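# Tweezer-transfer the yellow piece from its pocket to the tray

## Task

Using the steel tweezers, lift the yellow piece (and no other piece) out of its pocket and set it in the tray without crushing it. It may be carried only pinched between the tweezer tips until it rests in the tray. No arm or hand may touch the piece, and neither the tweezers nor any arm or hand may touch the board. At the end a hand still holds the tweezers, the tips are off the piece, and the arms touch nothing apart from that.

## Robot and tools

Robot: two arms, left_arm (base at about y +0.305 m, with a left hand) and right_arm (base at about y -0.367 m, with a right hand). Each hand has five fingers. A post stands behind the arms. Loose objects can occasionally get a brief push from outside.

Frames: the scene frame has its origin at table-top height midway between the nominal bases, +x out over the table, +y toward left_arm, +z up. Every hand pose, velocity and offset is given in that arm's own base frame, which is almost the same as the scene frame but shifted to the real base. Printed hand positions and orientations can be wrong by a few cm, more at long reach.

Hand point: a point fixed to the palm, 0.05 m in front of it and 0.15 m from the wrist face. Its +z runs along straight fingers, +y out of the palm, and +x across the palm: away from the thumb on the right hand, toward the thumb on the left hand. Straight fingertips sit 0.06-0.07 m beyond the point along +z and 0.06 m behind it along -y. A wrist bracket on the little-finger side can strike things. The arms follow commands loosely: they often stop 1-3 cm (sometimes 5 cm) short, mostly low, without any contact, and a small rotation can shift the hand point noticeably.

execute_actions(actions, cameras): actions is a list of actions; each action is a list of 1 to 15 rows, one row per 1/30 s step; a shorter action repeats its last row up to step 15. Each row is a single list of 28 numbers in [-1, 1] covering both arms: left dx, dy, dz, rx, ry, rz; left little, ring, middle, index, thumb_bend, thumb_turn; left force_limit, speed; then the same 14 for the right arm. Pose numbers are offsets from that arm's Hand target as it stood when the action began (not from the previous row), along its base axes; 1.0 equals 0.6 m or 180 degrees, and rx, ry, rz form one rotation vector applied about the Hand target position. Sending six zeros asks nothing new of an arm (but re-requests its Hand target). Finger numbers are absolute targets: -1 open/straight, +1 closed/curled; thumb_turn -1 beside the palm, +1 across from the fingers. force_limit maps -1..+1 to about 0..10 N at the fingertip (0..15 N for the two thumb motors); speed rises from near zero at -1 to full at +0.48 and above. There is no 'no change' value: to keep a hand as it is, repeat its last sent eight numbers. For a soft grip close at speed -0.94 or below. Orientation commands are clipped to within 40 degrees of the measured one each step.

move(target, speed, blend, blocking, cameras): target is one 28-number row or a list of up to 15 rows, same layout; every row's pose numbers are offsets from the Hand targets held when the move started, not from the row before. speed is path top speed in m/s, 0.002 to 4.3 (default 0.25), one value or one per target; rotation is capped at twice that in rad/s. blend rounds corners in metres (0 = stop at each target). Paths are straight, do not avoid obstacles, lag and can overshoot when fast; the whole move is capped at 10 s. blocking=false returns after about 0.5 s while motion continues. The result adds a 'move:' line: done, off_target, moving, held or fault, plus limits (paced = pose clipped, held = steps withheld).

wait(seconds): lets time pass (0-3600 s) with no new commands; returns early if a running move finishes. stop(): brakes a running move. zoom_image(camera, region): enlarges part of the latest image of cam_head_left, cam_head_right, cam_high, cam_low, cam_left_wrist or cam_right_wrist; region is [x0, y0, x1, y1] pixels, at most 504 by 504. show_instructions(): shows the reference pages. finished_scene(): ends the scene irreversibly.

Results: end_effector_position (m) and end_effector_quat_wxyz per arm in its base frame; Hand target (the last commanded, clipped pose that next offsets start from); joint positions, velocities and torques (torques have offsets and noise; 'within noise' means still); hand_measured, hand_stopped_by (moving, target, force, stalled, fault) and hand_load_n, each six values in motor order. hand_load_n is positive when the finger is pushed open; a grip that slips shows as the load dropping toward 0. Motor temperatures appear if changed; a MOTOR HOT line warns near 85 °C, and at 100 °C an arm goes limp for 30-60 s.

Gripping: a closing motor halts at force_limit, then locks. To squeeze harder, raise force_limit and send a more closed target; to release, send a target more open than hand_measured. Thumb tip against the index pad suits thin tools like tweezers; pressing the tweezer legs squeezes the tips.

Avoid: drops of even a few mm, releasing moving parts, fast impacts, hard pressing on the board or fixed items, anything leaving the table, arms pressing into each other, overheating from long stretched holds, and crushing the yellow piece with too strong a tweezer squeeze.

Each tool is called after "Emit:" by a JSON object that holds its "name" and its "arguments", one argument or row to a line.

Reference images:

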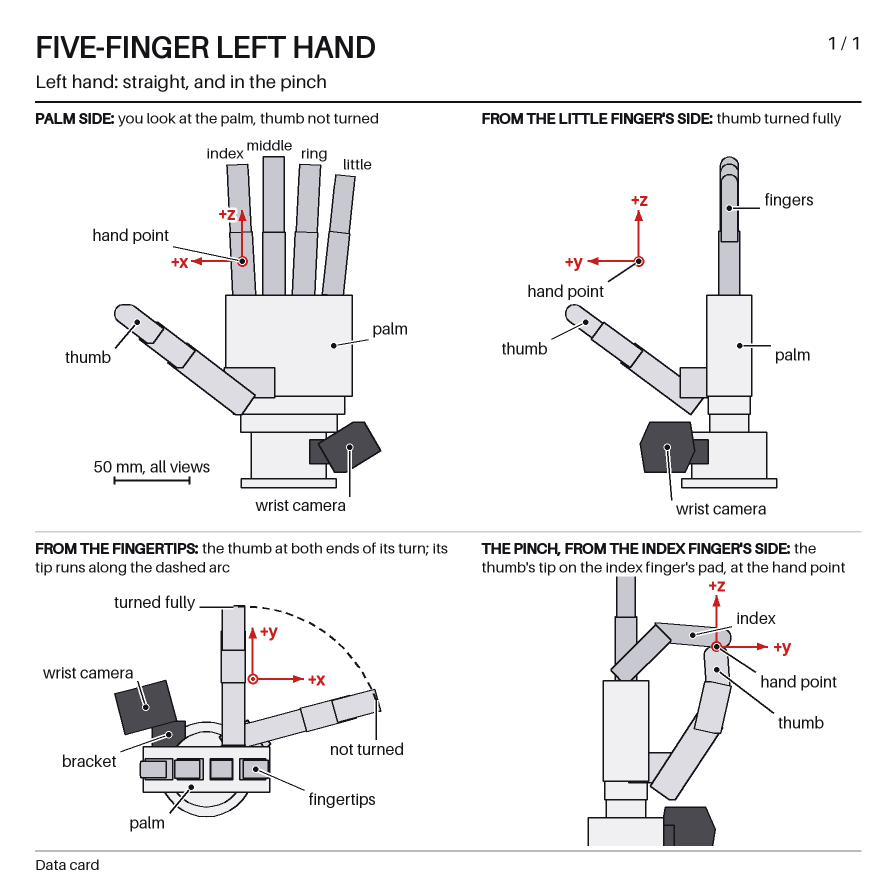

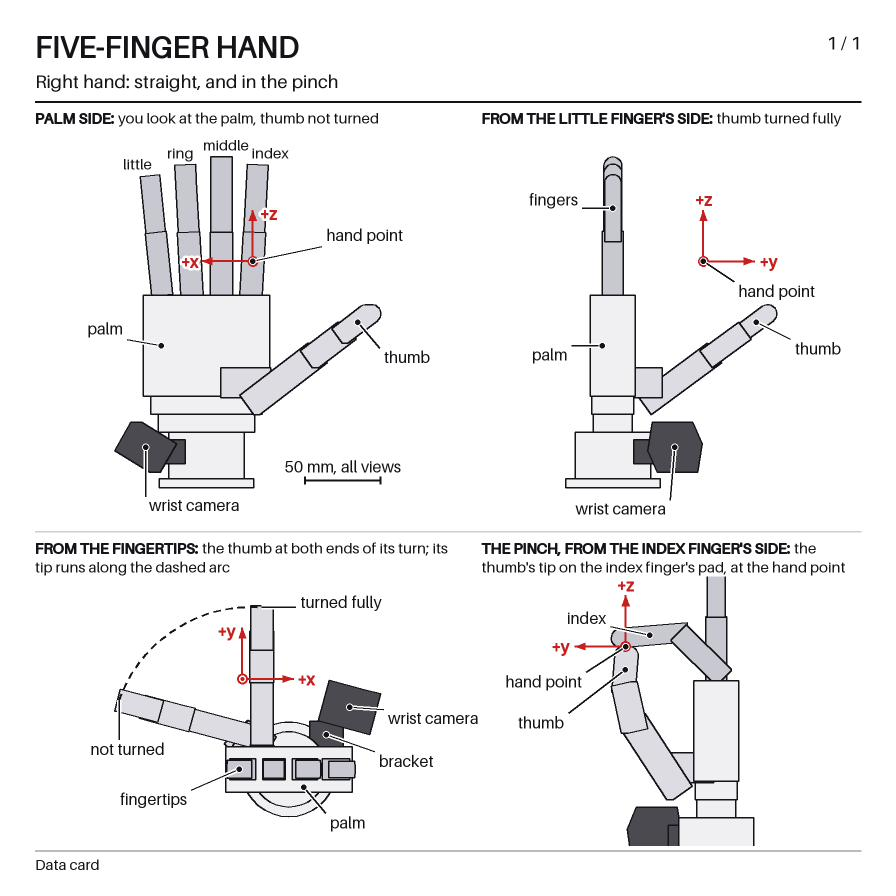

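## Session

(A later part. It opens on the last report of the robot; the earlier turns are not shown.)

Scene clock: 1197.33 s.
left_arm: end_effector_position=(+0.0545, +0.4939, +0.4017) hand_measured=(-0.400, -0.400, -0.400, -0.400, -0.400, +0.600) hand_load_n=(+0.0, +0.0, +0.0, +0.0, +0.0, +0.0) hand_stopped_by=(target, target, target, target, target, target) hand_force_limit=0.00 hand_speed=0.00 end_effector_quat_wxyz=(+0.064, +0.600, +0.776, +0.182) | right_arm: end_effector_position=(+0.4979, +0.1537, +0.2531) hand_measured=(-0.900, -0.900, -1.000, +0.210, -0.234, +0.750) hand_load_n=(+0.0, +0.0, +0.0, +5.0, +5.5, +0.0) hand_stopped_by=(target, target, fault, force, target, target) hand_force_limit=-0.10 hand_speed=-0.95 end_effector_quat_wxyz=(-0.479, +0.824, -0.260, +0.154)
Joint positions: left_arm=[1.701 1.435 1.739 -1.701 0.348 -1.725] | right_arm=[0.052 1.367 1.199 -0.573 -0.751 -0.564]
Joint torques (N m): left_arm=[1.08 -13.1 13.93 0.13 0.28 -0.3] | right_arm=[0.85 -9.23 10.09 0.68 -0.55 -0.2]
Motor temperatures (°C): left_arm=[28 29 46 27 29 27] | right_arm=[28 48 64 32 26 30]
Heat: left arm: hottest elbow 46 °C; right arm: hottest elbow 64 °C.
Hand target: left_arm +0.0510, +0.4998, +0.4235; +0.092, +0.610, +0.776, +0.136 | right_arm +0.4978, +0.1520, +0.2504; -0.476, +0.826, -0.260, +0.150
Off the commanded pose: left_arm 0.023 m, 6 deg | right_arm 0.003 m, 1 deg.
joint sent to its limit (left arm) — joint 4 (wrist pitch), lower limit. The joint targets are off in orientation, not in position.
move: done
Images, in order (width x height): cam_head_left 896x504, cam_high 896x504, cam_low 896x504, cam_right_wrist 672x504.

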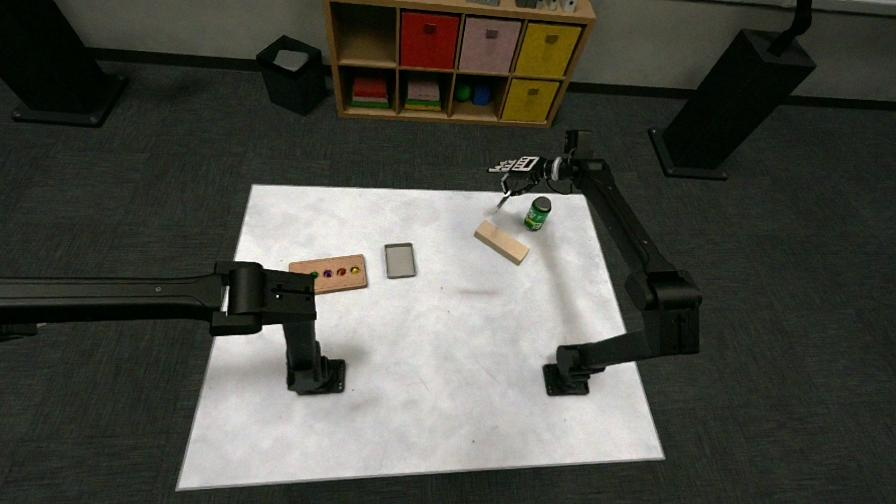

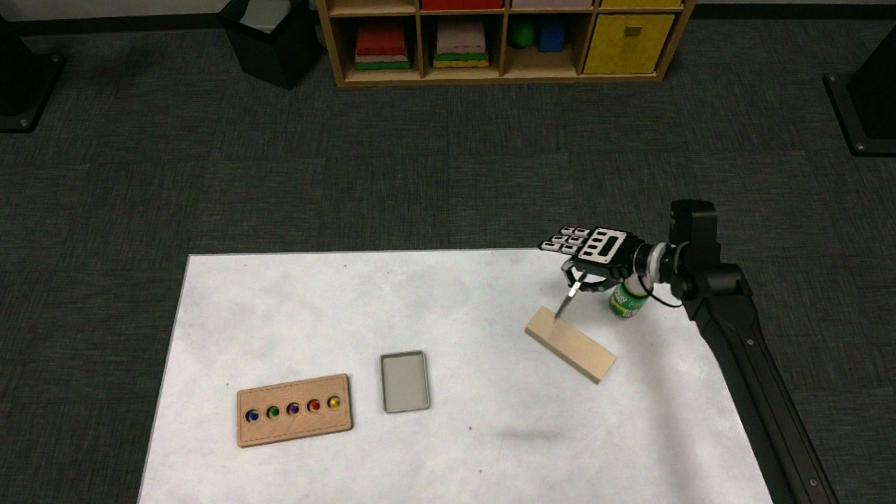

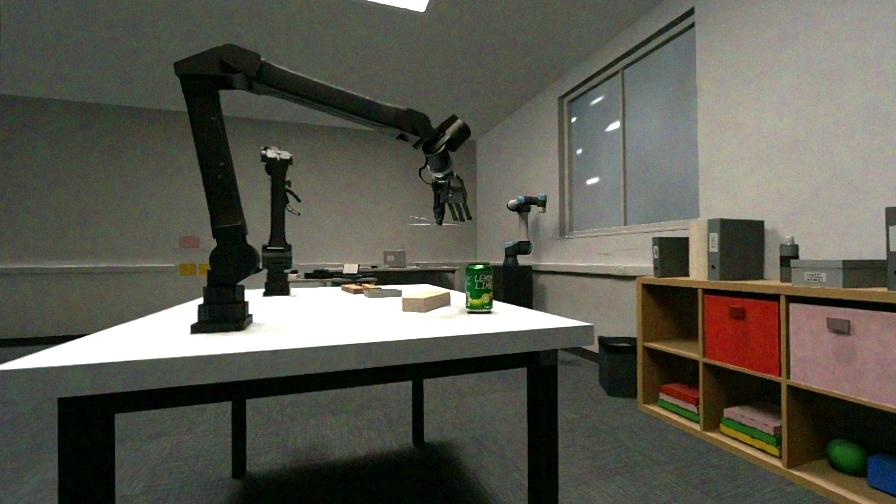

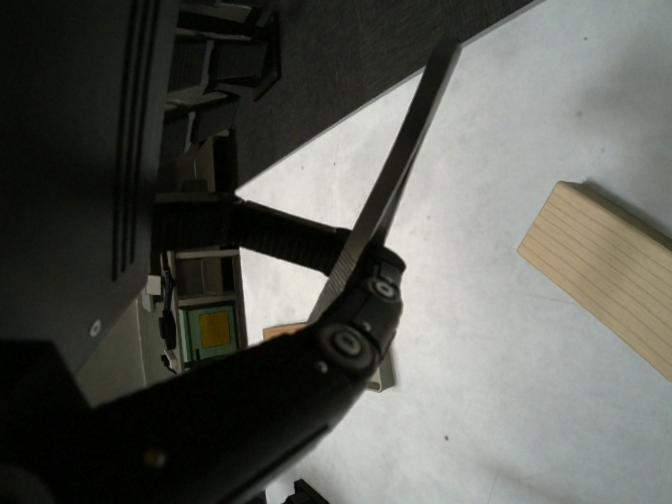

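Emit:
{"name": "move", "arguments": {
  "target": [0,0,0,0,0,0,-0.4,-0.4,-0.4,-0.4,-0.4,0.6,0,0,-0.042,-0.013,-0.19,0,0,-0.056,-0.9,-0.9,-0.3,0.25,-0.23,0.75,-0.1,-0.95],
  "cameras": ["cam_right_wrist","cam_high","cam_head_left","cam_low"],
  "speed": 0.1
}}

Emit:
{"name": "zoom_image", "arguments": {
  "camera": "cam_high",
  "region": [500, 210, 660, 390]
}}

Emit:
{"name": "zoom_image", "arguments": {
  "camera": "cam_low",
  "region": [380, 150, 520, 320]
}}

Emit:
{"name": "zoom_image", "arguments": {
  "camera": "cam_head_left",
  "region": [450, 130, 590, 280]
}}

Scene clock: 1260.30 s.
left_arm: end_effector_position=(+0.0545, +0.4939, +0.4017) hand_measured=(-0.400, -0.400, -0.400, -0.400, -0.400, +0.600) hand_load_n=(+0.5, +0.0, +0.0, +0.0, +0.0, +0.0) hand_stopped_by=(target, target, target, target, target, target) hand_force_limit=0.00 hand_speed=0.00 end_effector_quat_wxyz=(+0.064, +0.600, +0.776, +0.182) | right_arm: end_effector_position=(+0.4759, +0.1382, +0.1402) hand_measured=(-0.900, -0.900, -1.000, +0.210, -0.234, +0.750) hand_load_n=(-0.5, +0.0, +0.0, +4.5, +5.5, +0.0) hand_stopped_by=(target, target, fault, force, target, target) hand_force_limit=-0.10 hand_speed=-0.95 end_effector_quat_wxyz=(-0.458, +0.801, -0.332, +0.194)
Joint positions: left_arm=[1.701 1.435 1.739 -1.701 0.348 -1.725] | right_arm=[0.052 1.347 0.86 -0.176 -0.609 -0.428]
Joint torques (N m): left_arm=[1.38 -13.04 13.93 0.21 0.3 -0.29] | right_arm=[2.08 -8.64 7.86 2.22 -0.29 0.03]
Motor temperatures (°C): left_arm=[28 29 47 27 29 27] | right_arm=[28 40 62 31 27 30]
Heat: left arm: hottest elbow 47 °C; right arm: hottest elbow 62 °C.
Hand target: left_arm +0.0510, +0.4998, +0.4235; +0.092, +0.610, +0.776, +0.136 | right_arm +0.4726, +0.1442, +0.1364; -0.461, +0.800, -0.332, +0.192
Off the commanded pose: left_arm 0.023 m, 6 deg | right_arm 0.008 m, 0 deg.
joint sent to its limit (left arm) — joint 4 (wrist pitch), lower limit. The joint targets are off in orientation, not in position.
move: done
Images, in order (width x height): cam_head_left 896x504, cam_high 896x504, cam_low 896x504, cam_right_wrist 672x504.

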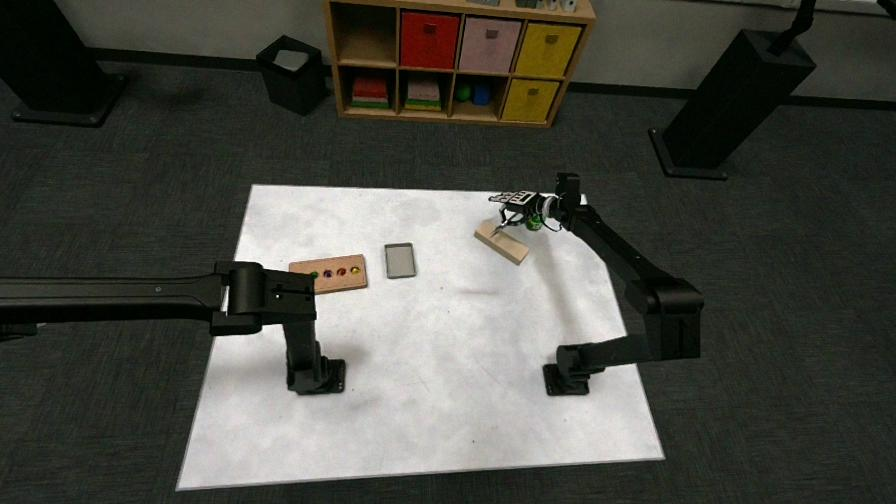

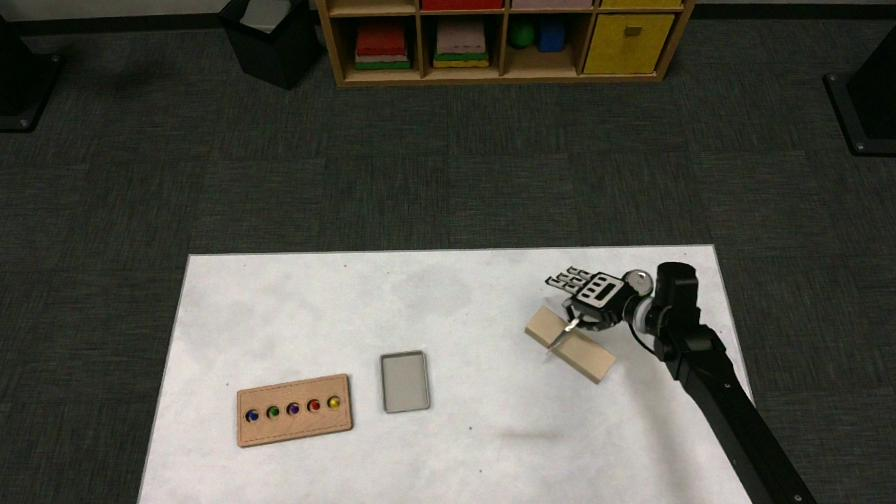

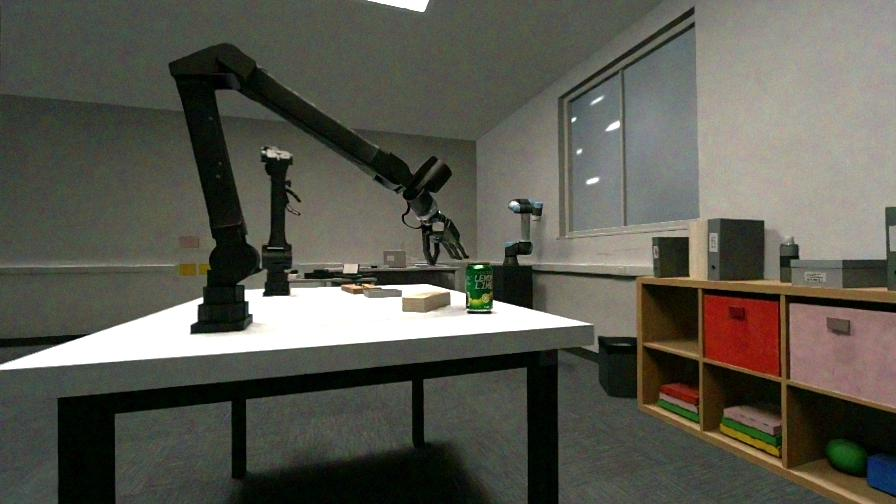

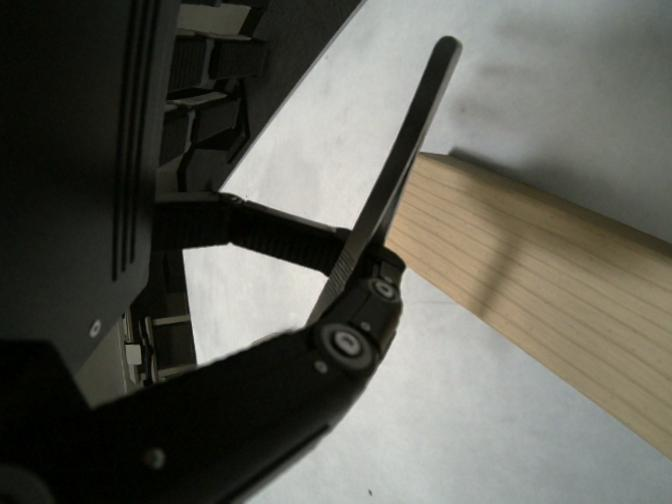

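Scaled by 2.800 from the camera's image (finer frame: 1280x720).

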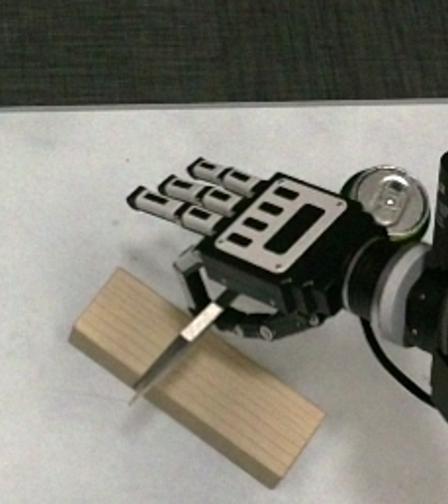

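Scaled by 2.965 from the camera's image (finer frame: 1280x720).

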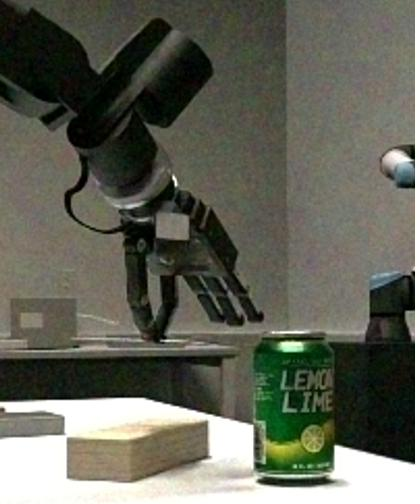

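Scaled by 3.360 from the camera's image (finer frame: 1280x720).

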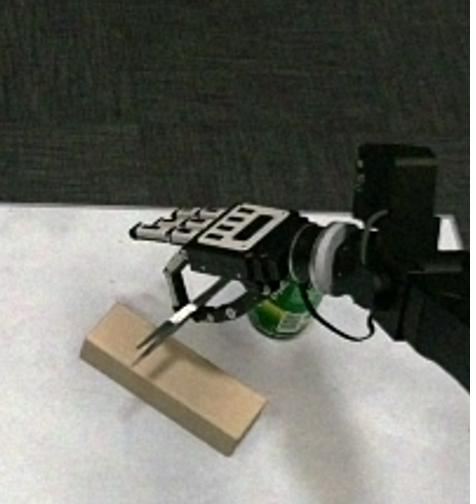

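Emit:
{"name": "move", "arguments": {
  "target": [0,0,0,0,0,0,-0.4,-0.4,-0.4,-0.4,-0.4,0.6,0,0,-0.013,0.013,-0.083,0,0,0,-0.9,-0.9,-0.3,0.25,-0.23,0.75,-0.1,-0.95],
  "cameras": ["cam_right_wrist","cam_high","cam_head_left","cam_low"],
  "speed": 0.06
}}

Emit:
{"name": "zoom_image", "arguments": {
  "camera": "cam_high",
  "region": [500, 210, 660, 390]
}}

Emit:
{"name": "zoom_image", "arguments": {
  "camera": "cam_low",
  "region": [380, 200, 500, 320]
}}

Emit:
{"name": "zoom_image", "arguments": {
  "camera": "cam_head_left",
  "region": [450, 160, 570, 280]
}}

Scene clock: 1286.13 s.
left_arm: end_effector_position=(+0.0545, +0.4939, +0.4017) hand_measured=(-0.400, -0.400, -0.400, -0.400, -0.400, +0.600) hand_load_n=(+0.0, +0.5, +0.0, +0.0, +0.0, +0.0) hand_stopped_by=(target, target, target, target, target, target) hand_force_limit=0.00 hand_speed=0.00 end_effector_quat_wxyz=(+0.064, +0.600, +0.776, +0.182) | right_arm: end_effector_position=(+0.4691, +0.1461, +0.0960) hand_measured=(-0.900, -0.900, -1.000, +0.210, -0.234, +0.750) hand_load_n=(+0.0, +0.0, +0.0, +5.0, +5.5, +0.0) hand_stopped_by=(target, target, fault, force, target, target) hand_force_limit=-0.10 hand_speed=-0.95 end_effector_quat_wxyz=(-0.461, +0.800, -0.330, +0.199)
Joint positions: left_arm=[1.701 1.435 1.739 -1.701 0.348 -1.725] | right_arm=[0.073 1.4 0.767 -0.009 -0.593 -0.411]
Joint torques (N m): left_arm=[1.55 -13.1 13.96 0.27 0.32 -0.31] | right_arm=[2.02 -7.65 7.21 2.25 -0.27 0.01]
Motor temperatures (°C): left_arm=[28 29 47 27 29 27] | right_arm=[28 39 56 32 27 30]
Heat: left arm: hottest elbow 47 °C; right arm: hottest elbow 56 °C.
Hand target: left_arm +0.0510, +0.4998, +0.4235; +0.092, +0.610, +0.776, +0.136 | right_arm +0.4647, +0.1521, +0.0865; -0.461, +0.800, -0.332, +0.191
Off the commanded pose: left_arm 0.023 m, 6 deg | right_arm 0.012 m, 1 deg.
joint sent to its limit (left arm) — joint 4 (wrist pitch), lower limit. The joint targets are off in orientation, not in position.
move: off_target (right_arm)
Images, in order (width x height): cam_head_left 896x504, cam_high 896x504, cam_low 896x504, cam_right_wrist 672x504.

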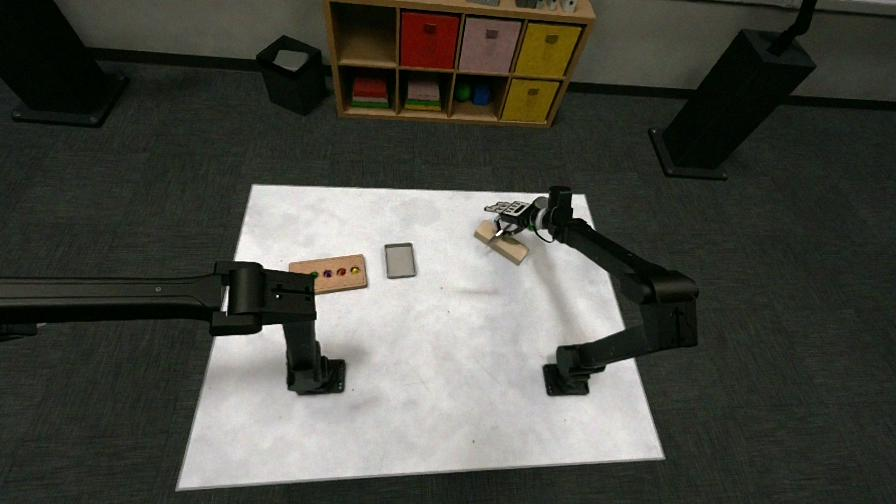

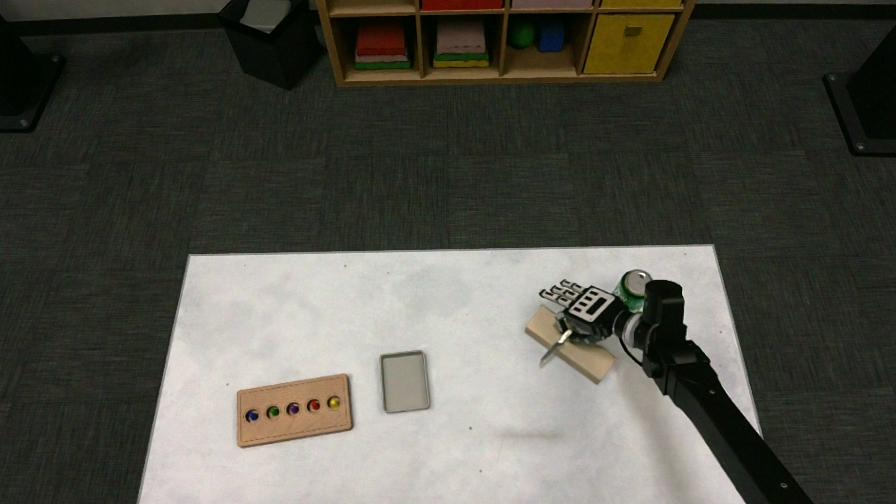

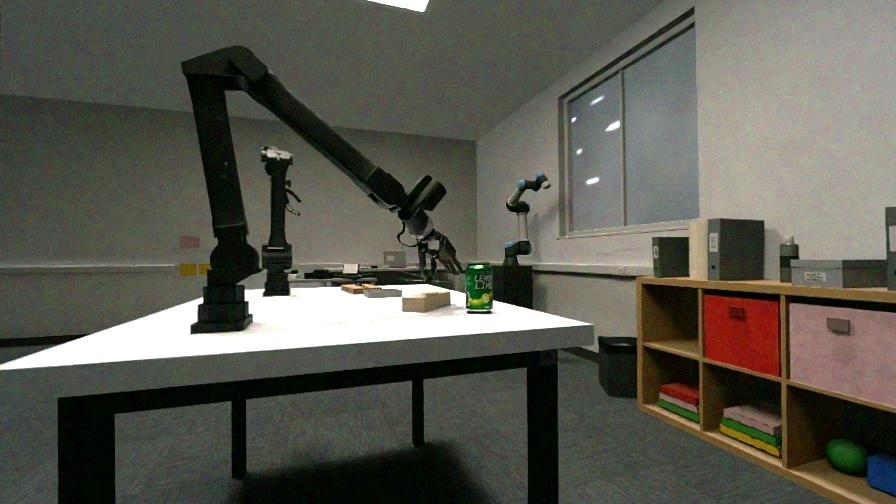

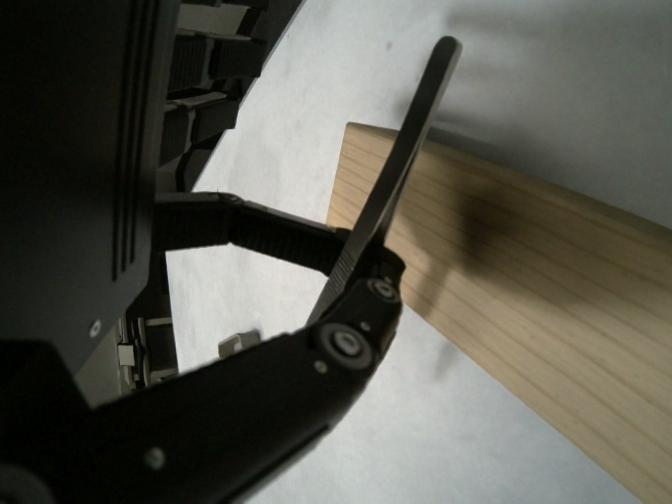

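Scaled by 2.800 from the camera's image (finer frame: 1280x720).

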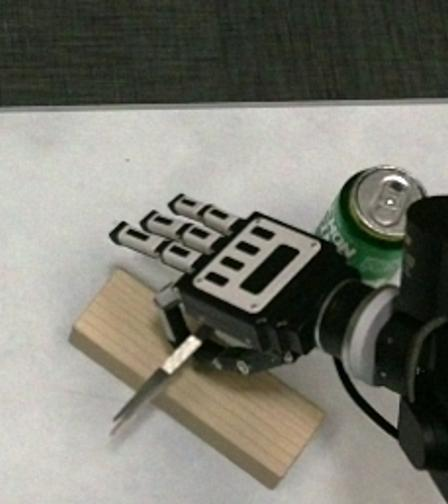

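Scaled by 4.200 from the camera's image (finer frame: 1280x720).

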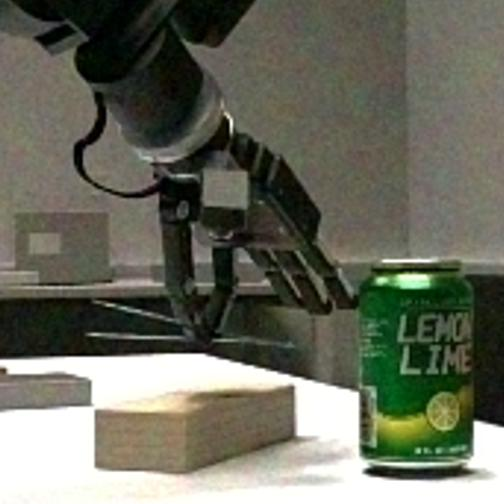

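Scaled by 4.200 from the camera's image (finer frame: 1280x720).

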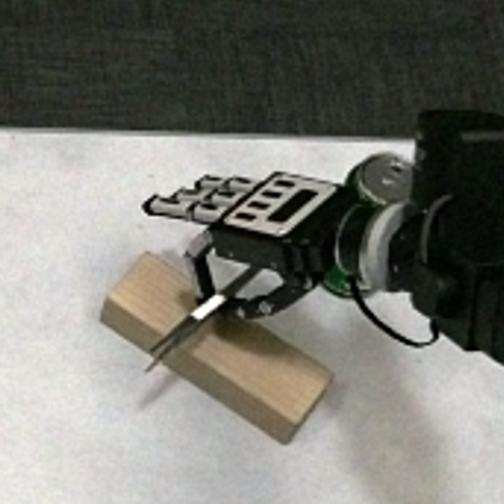

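Emit:
{"name": "move", "arguments": {
  "target": [0,0,0,0,0,0,-0.4,-0.4,-0.4,-0.4,-0.4,0.6,0,0,-0.006,0.004,-0.042,0,0,0,-0.9,-0.9,-0.3,0.25,-0.23,0.75,-0.1,-0.95],
  "cameras": ["cam_right_wrist","cam_high","cam_low"],
  "speed": 0.04
}}

Emit:
{"name": "zoom_image", "arguments": {
  "camera": "cam_high",
  "region": [500, 210, 660, 390]
}}

Emit:
{"name": "zoom_image", "arguments": {
  "camera": "cam_low",
  "region": [380, 200, 500, 320]
}}

Scene clock: 1319.57 s.
left_arm: end_effector_position=(+0.0545, +0.4939, +0.4017) hand_measured=(-0.400, -0.400, -0.400, -0.400, -0.400, +0.600) hand_load_n=(+0.0, +0.0, +0.0, +0.5, +0.0, +0.0) hand_stopped_by=(target, target, target, target, target, target) hand_force_limit=0.00 hand_speed=0.00 end_effector_quat_wxyz=(+0.064, +0.600, +0.776, +0.182) | right_arm: end_effector_position=(+0.4664, +0.1485, +0.0710) hand_measured=(-0.900, -0.900, -1.000, +0.210, -0.234, +0.750) hand_load_n=(+0.0, +0.0, -0.5, +5.0, +5.5, +0.0) hand_stopped_by=(target, target, fault, force, target, target) hand_force_limit=-0.10 hand_speed=-0.95 end_effector_quat_wxyz=(-0.461, +0.799, -0.330, +0.199)
Joint positions: left_arm=[1.701 1.435 1.739 -1.701 0.348 -1.725] | right_arm=[0.08 1.444 0.728 0.078 -0.587 -0.407]
Joint torques (N m): left_arm=[1.2 -12.98 13.91 0.17 0.32 -0.29] | right_arm=[2.02 -7.82 6.75 2.28 -0.27 0.01]
Heat: left arm: hottest elbow 47 °C; right arm: hottest elbow 54 °C.
Hand target: left_arm +0.0510, +0.4998, +0.4235; +0.092, +0.610, +0.776, +0.136 | right_arm +0.4610, +0.1545, +0.0612; -0.461, +0.801, -0.332, +0.191
Off the commanded pose: left_arm 0.023 m, 6 deg | right_arm 0.013 m, 1 deg.
joint sent to its limit (left arm) — joint 4 (wrist pitch), lower limit. The joint targets are off in orientation, not in position.
move: off_target (right_arm)
Images, in order (width x height): cam_high 896x504, cam_low 896x504, cam_right_wrist 672x504.

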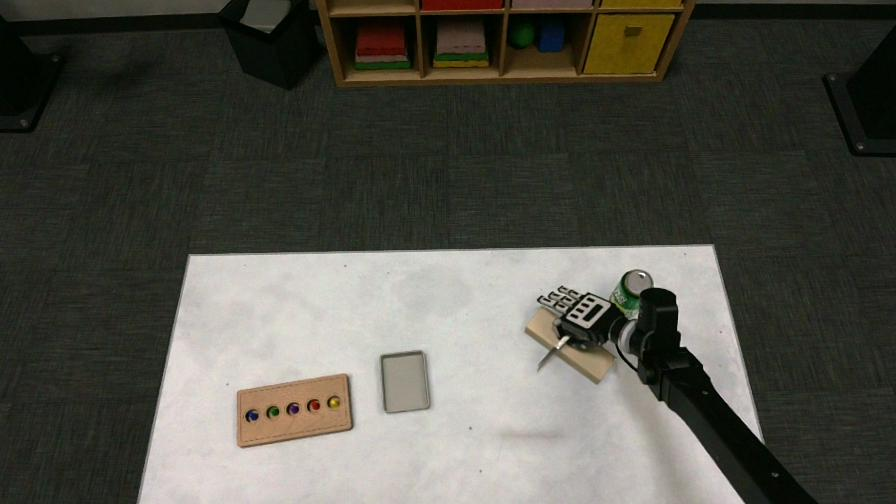

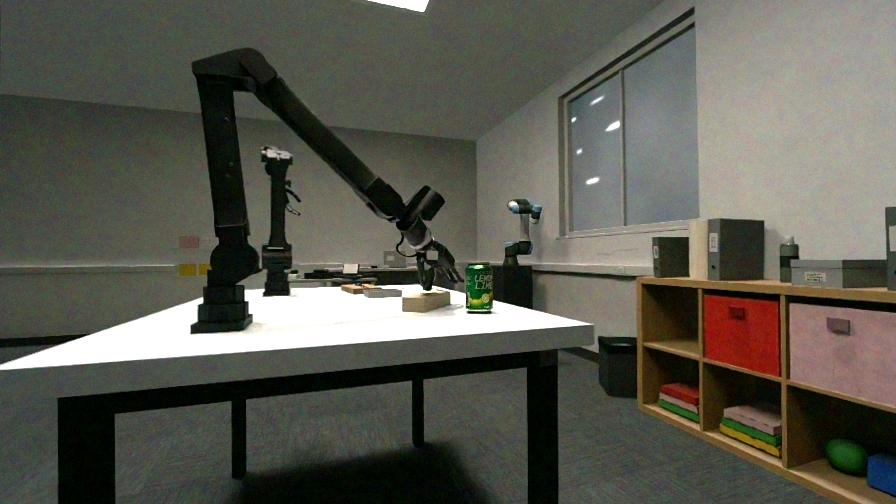

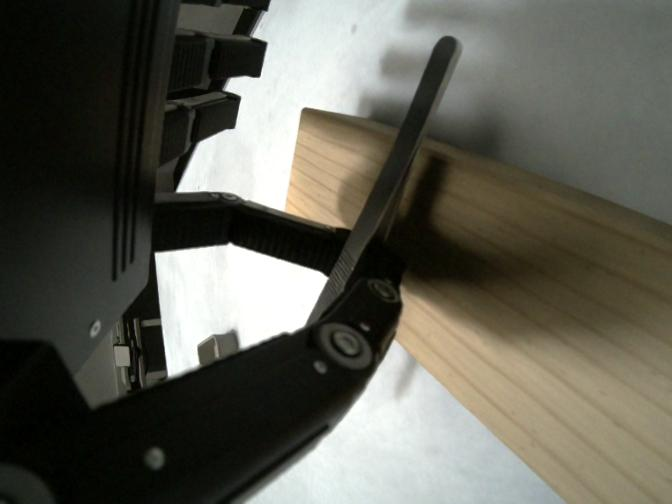

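Scaled by 2.800 from the camera's image (finer frame: 1280x720).

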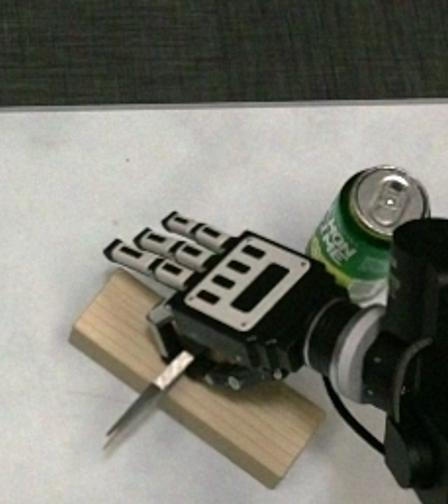

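Scaled by 4.200 from the camera's image (finer frame: 1280x720).

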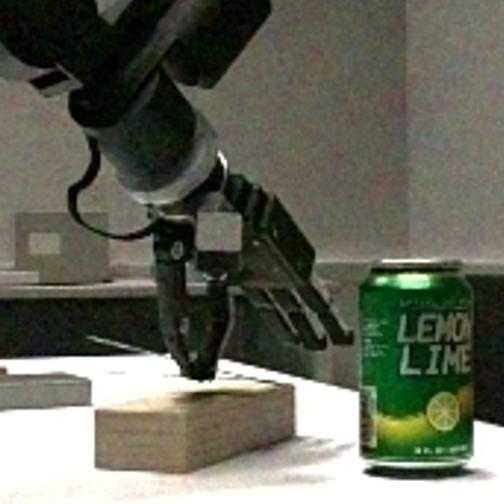

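Emit:
{"name": "move", "arguments": {
  "target": [0,0,0,0,0,0,-0.4,-0.4,-0.4,-0.4,-0.4,0.6,0,0,-0.009,0.008,-0.012,0,0,0,-0.9,-0.9,-0.3,0.25,-0.23,0.75,-0.1,-0.95],
  "cameras": ["cam_right_wrist","cam_high","cam_low"],
  "speed": 0.03
}}

Emit:
{"name": "zoom_image", "arguments": {
  "camera": "cam_high",
  "region": [500, 210, 660, 390]
}}

Emit:
{"name": "zoom_image", "arguments": {
  "camera": "cam_low",
  "region": [380, 240, 470, 320]
}}

Scene clock: 1333.97 s.
left_arm: end_effector_position=(+0.0545, +0.4939, +0.4017) hand_measured=(-0.400, -0.400, -0.400, -0.400, -0.400, +0.600) hand_load_n=(+0.0, +0.0, +0.0, +0.0, +0.0, +0.0) hand_stopped_by=(target, target, target, target, target, target) hand_force_limit=0.00 hand_speed=0.00 end_effector_quat_wxyz=(+0.064, +0.600, +0.776, +0.182) | right_arm: end_effector_position=(+0.4616, +0.1534, +0.0646) hand_measured=(-0.900, -0.900, -1.000, +0.210, -0.234, +0.750) hand_load_n=(+0.0, +0.0, +0.0, +5.0, +5.5, +0.0) hand_stopped_by=(target, target, fault, force, target, target) hand_force_limit=-0.10 hand_speed=-0.95 end_effector_quat_wxyz=(-0.461, +0.799, -0.329, +0.200)
Joint positions: left_arm=[1.701 1.435 1.739 -1.701 0.348 -1.725] | right_arm=[0.094 1.447 0.707 0.11 -0.576 -0.397]
Joint torques (N m): left_arm=[1.32 -13.04 13.97 0.21 0.31 -0.31] | right_arm=[2.02 -7.59 6.57 2.36 -0.26 0.03]
Heat: left arm: hottest elbow 47 °C; right arm: hottest elbow 53 °C.
Hand target: left_arm +0.0510, +0.4998, +0.4235; +0.092, +0.610, +0.776, +0.136 | right_arm +0.4558, +0.1593, +0.0541; -0.461, +0.800, -0.332, +0.192
Off the commanded pose: left_arm 0.023 m, 6 deg | right_arm 0.013 m, 1 deg.
joint sent to its limit (left arm) — joint 4 (wrist pitch), lower limit. The joint targets are off in orientation, not in position.
move: off_target (right_arm)
Images, in order (width x height): cam_high 896x504, cam_low 896x504, cam_right_wrist 672x504.

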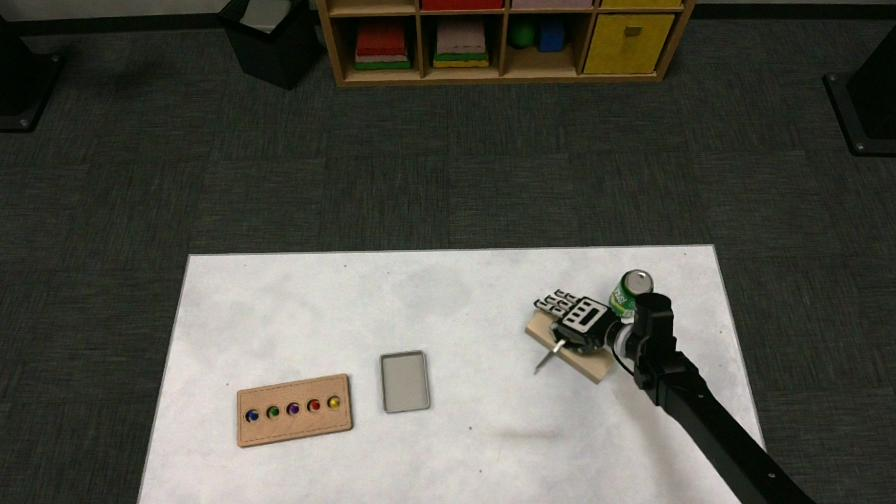

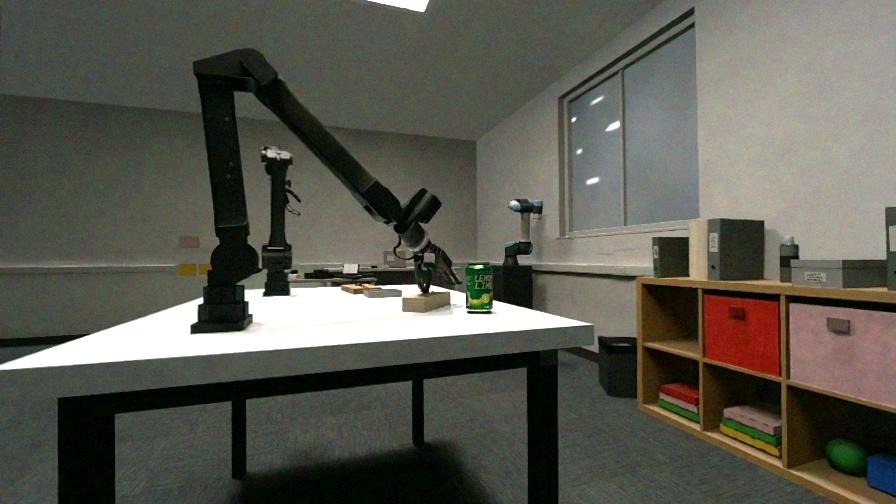

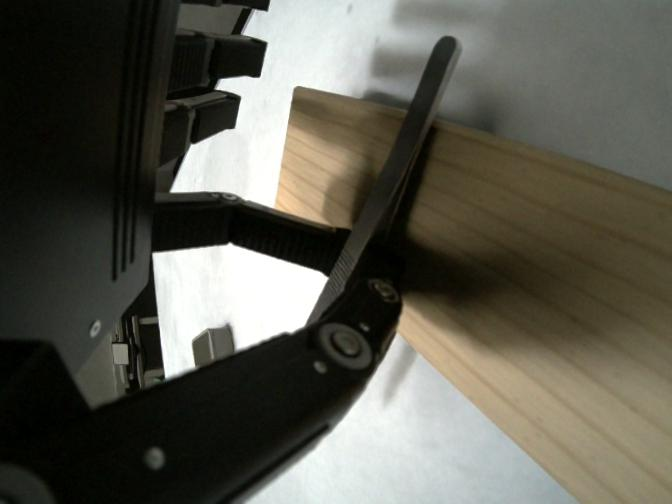

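Scaled by 2.800 from the camera's image (finer frame: 1280x720).

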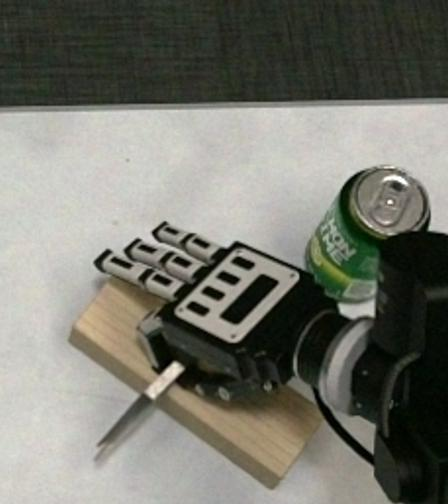

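Scaled by 5.600 from the camera's image (finer frame: 1280x720).

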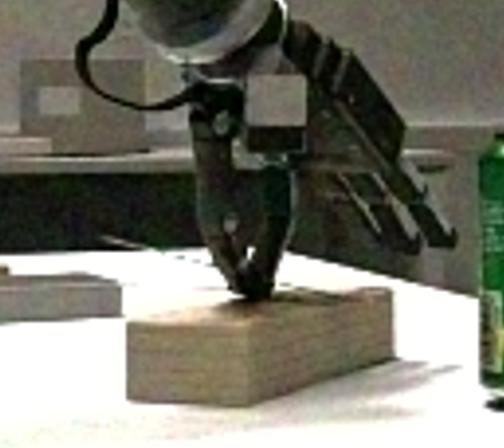

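Emit:
{"name": "move", "arguments": {
  "target": [0,0,0,0,0,0,-0.4,-0.4,-0.4,-0.4,-0.4,0.6,0,0,0.008,-0.007,-0.012,0,0,0,-0.9,-0.9,-0.3,0.25,-0.23,0.75,-0.1,-0.95],
  "cameras": ["cam_right_wrist","cam_high","cam_low"],
  "speed": 0.03
}}

Emit:
{"name": "zoom_image", "arguments": {
  "camera": "cam_high",
  "region": [500, 210, 660, 390]
}}

Emit:
{"name": "zoom_image", "arguments": {
  "camera": "cam_low",
  "region": [380, 240, 470, 320]
}}

Scene clock: 1356.63 s.
left_arm: end_effector_position=(+0.0545, +0.4939, +0.4017) hand_measured=(-0.400, -0.400, -0.400, -0.400, -0.400, +0.600) hand_load_n=(+0.0, +0.0, +0.0, +0.0, +0.0, +0.0) hand_stopped_by=(target, target, target, target, target, target) hand_force_limit=0.00 hand_speed=0.00 end_effector_quat_wxyz=(+0.064, +0.600, +0.776, +0.182) | right_arm: end_effector_position=(+0.4640, +0.1555, +0.0632) hand_measured=(-0.900, -0.900, -1.000, +0.210, -0.234, +0.750) hand_load_n=(+0.0, +0.0, +0.0, +4.0, +6.0, +0.0) hand_stopped_by=(target, target, fault, force, target, target) hand_force_limit=-0.10 hand_speed=-0.95 end_effector_quat_wxyz=(-0.467, +0.798, -0.324, +0.201)
Joint positions: left_arm=[1.701 1.435 1.739 -1.701 0.348 -1.725] | right_arm=[0.094 1.459 0.707 0.134 -0.587 -0.396]
Joint torques (N m): left_arm=[1.03 -13.27 13.96 0.24 0.31 -0.31] | right_arm=[1.2 -6.71 6.87 2.04 -0.18 -0.07]
Heat: left arm: hottest elbow 47 °C; right arm: hottest elbow 52 °C.
Hand target: left_arm +0.0510, +0.4998, +0.4235; +0.092, +0.610, +0.776, +0.136 | right_arm +0.4606, +0.1551, +0.0470; -0.461, +0.800, -0.332, +0.191
Off the commanded pose: left_arm 0.023 m, 6 deg | right_arm 0.017 m, 2 deg.
joint sent to its limit (left arm) — joint 4 (wrist pitch), lower limit. The joint targets are off in orientation, not in position.
move: off_target (right_arm)
Images, in order (width x height): cam_high 896x504, cam_low 896x504, cam_right_wrist 672x504.

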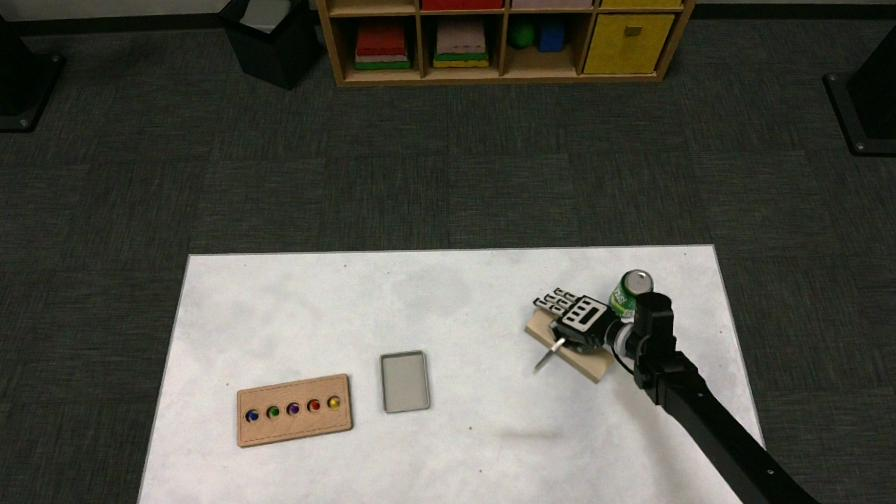

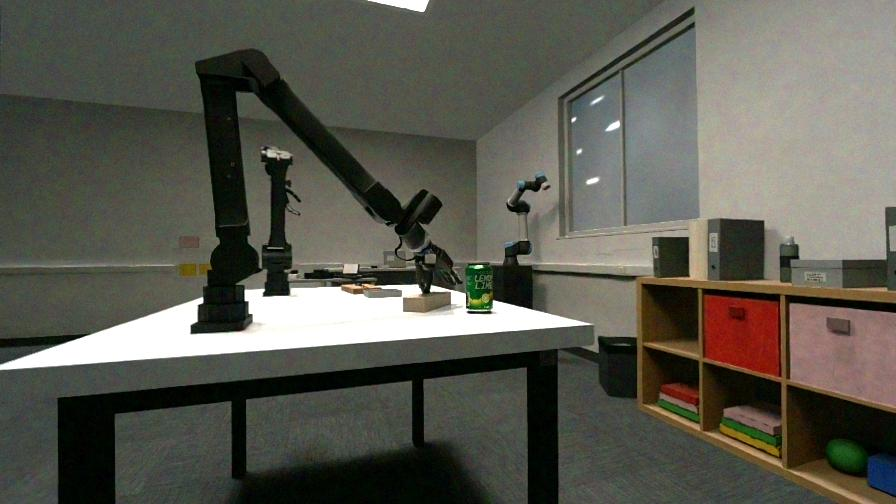

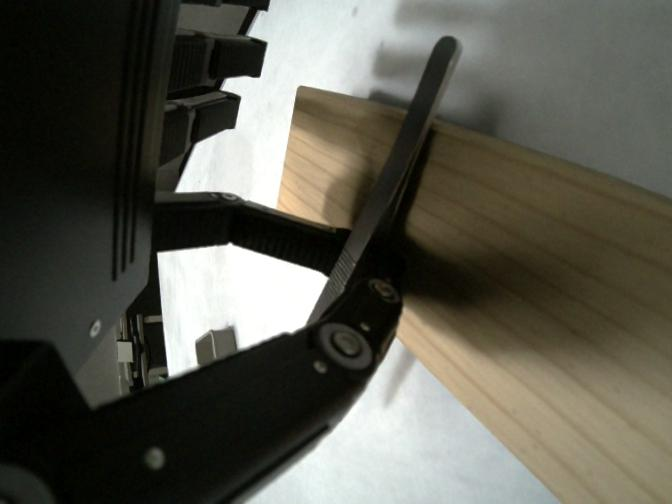

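Scaled by 2.800 from the camera's image (finer frame: 1280x720).

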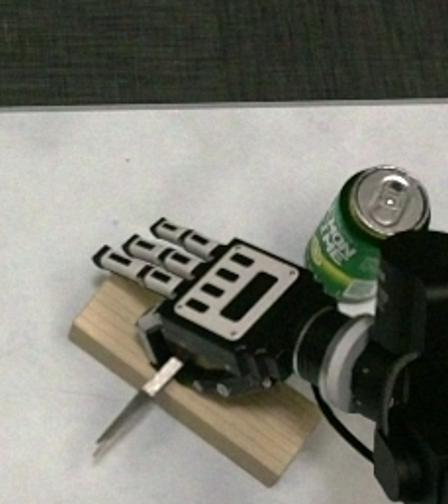

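Scaled by 5.600 from the camera's image (finer frame: 1280x720).

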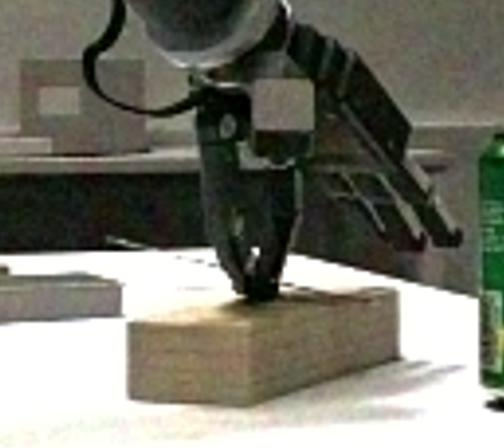

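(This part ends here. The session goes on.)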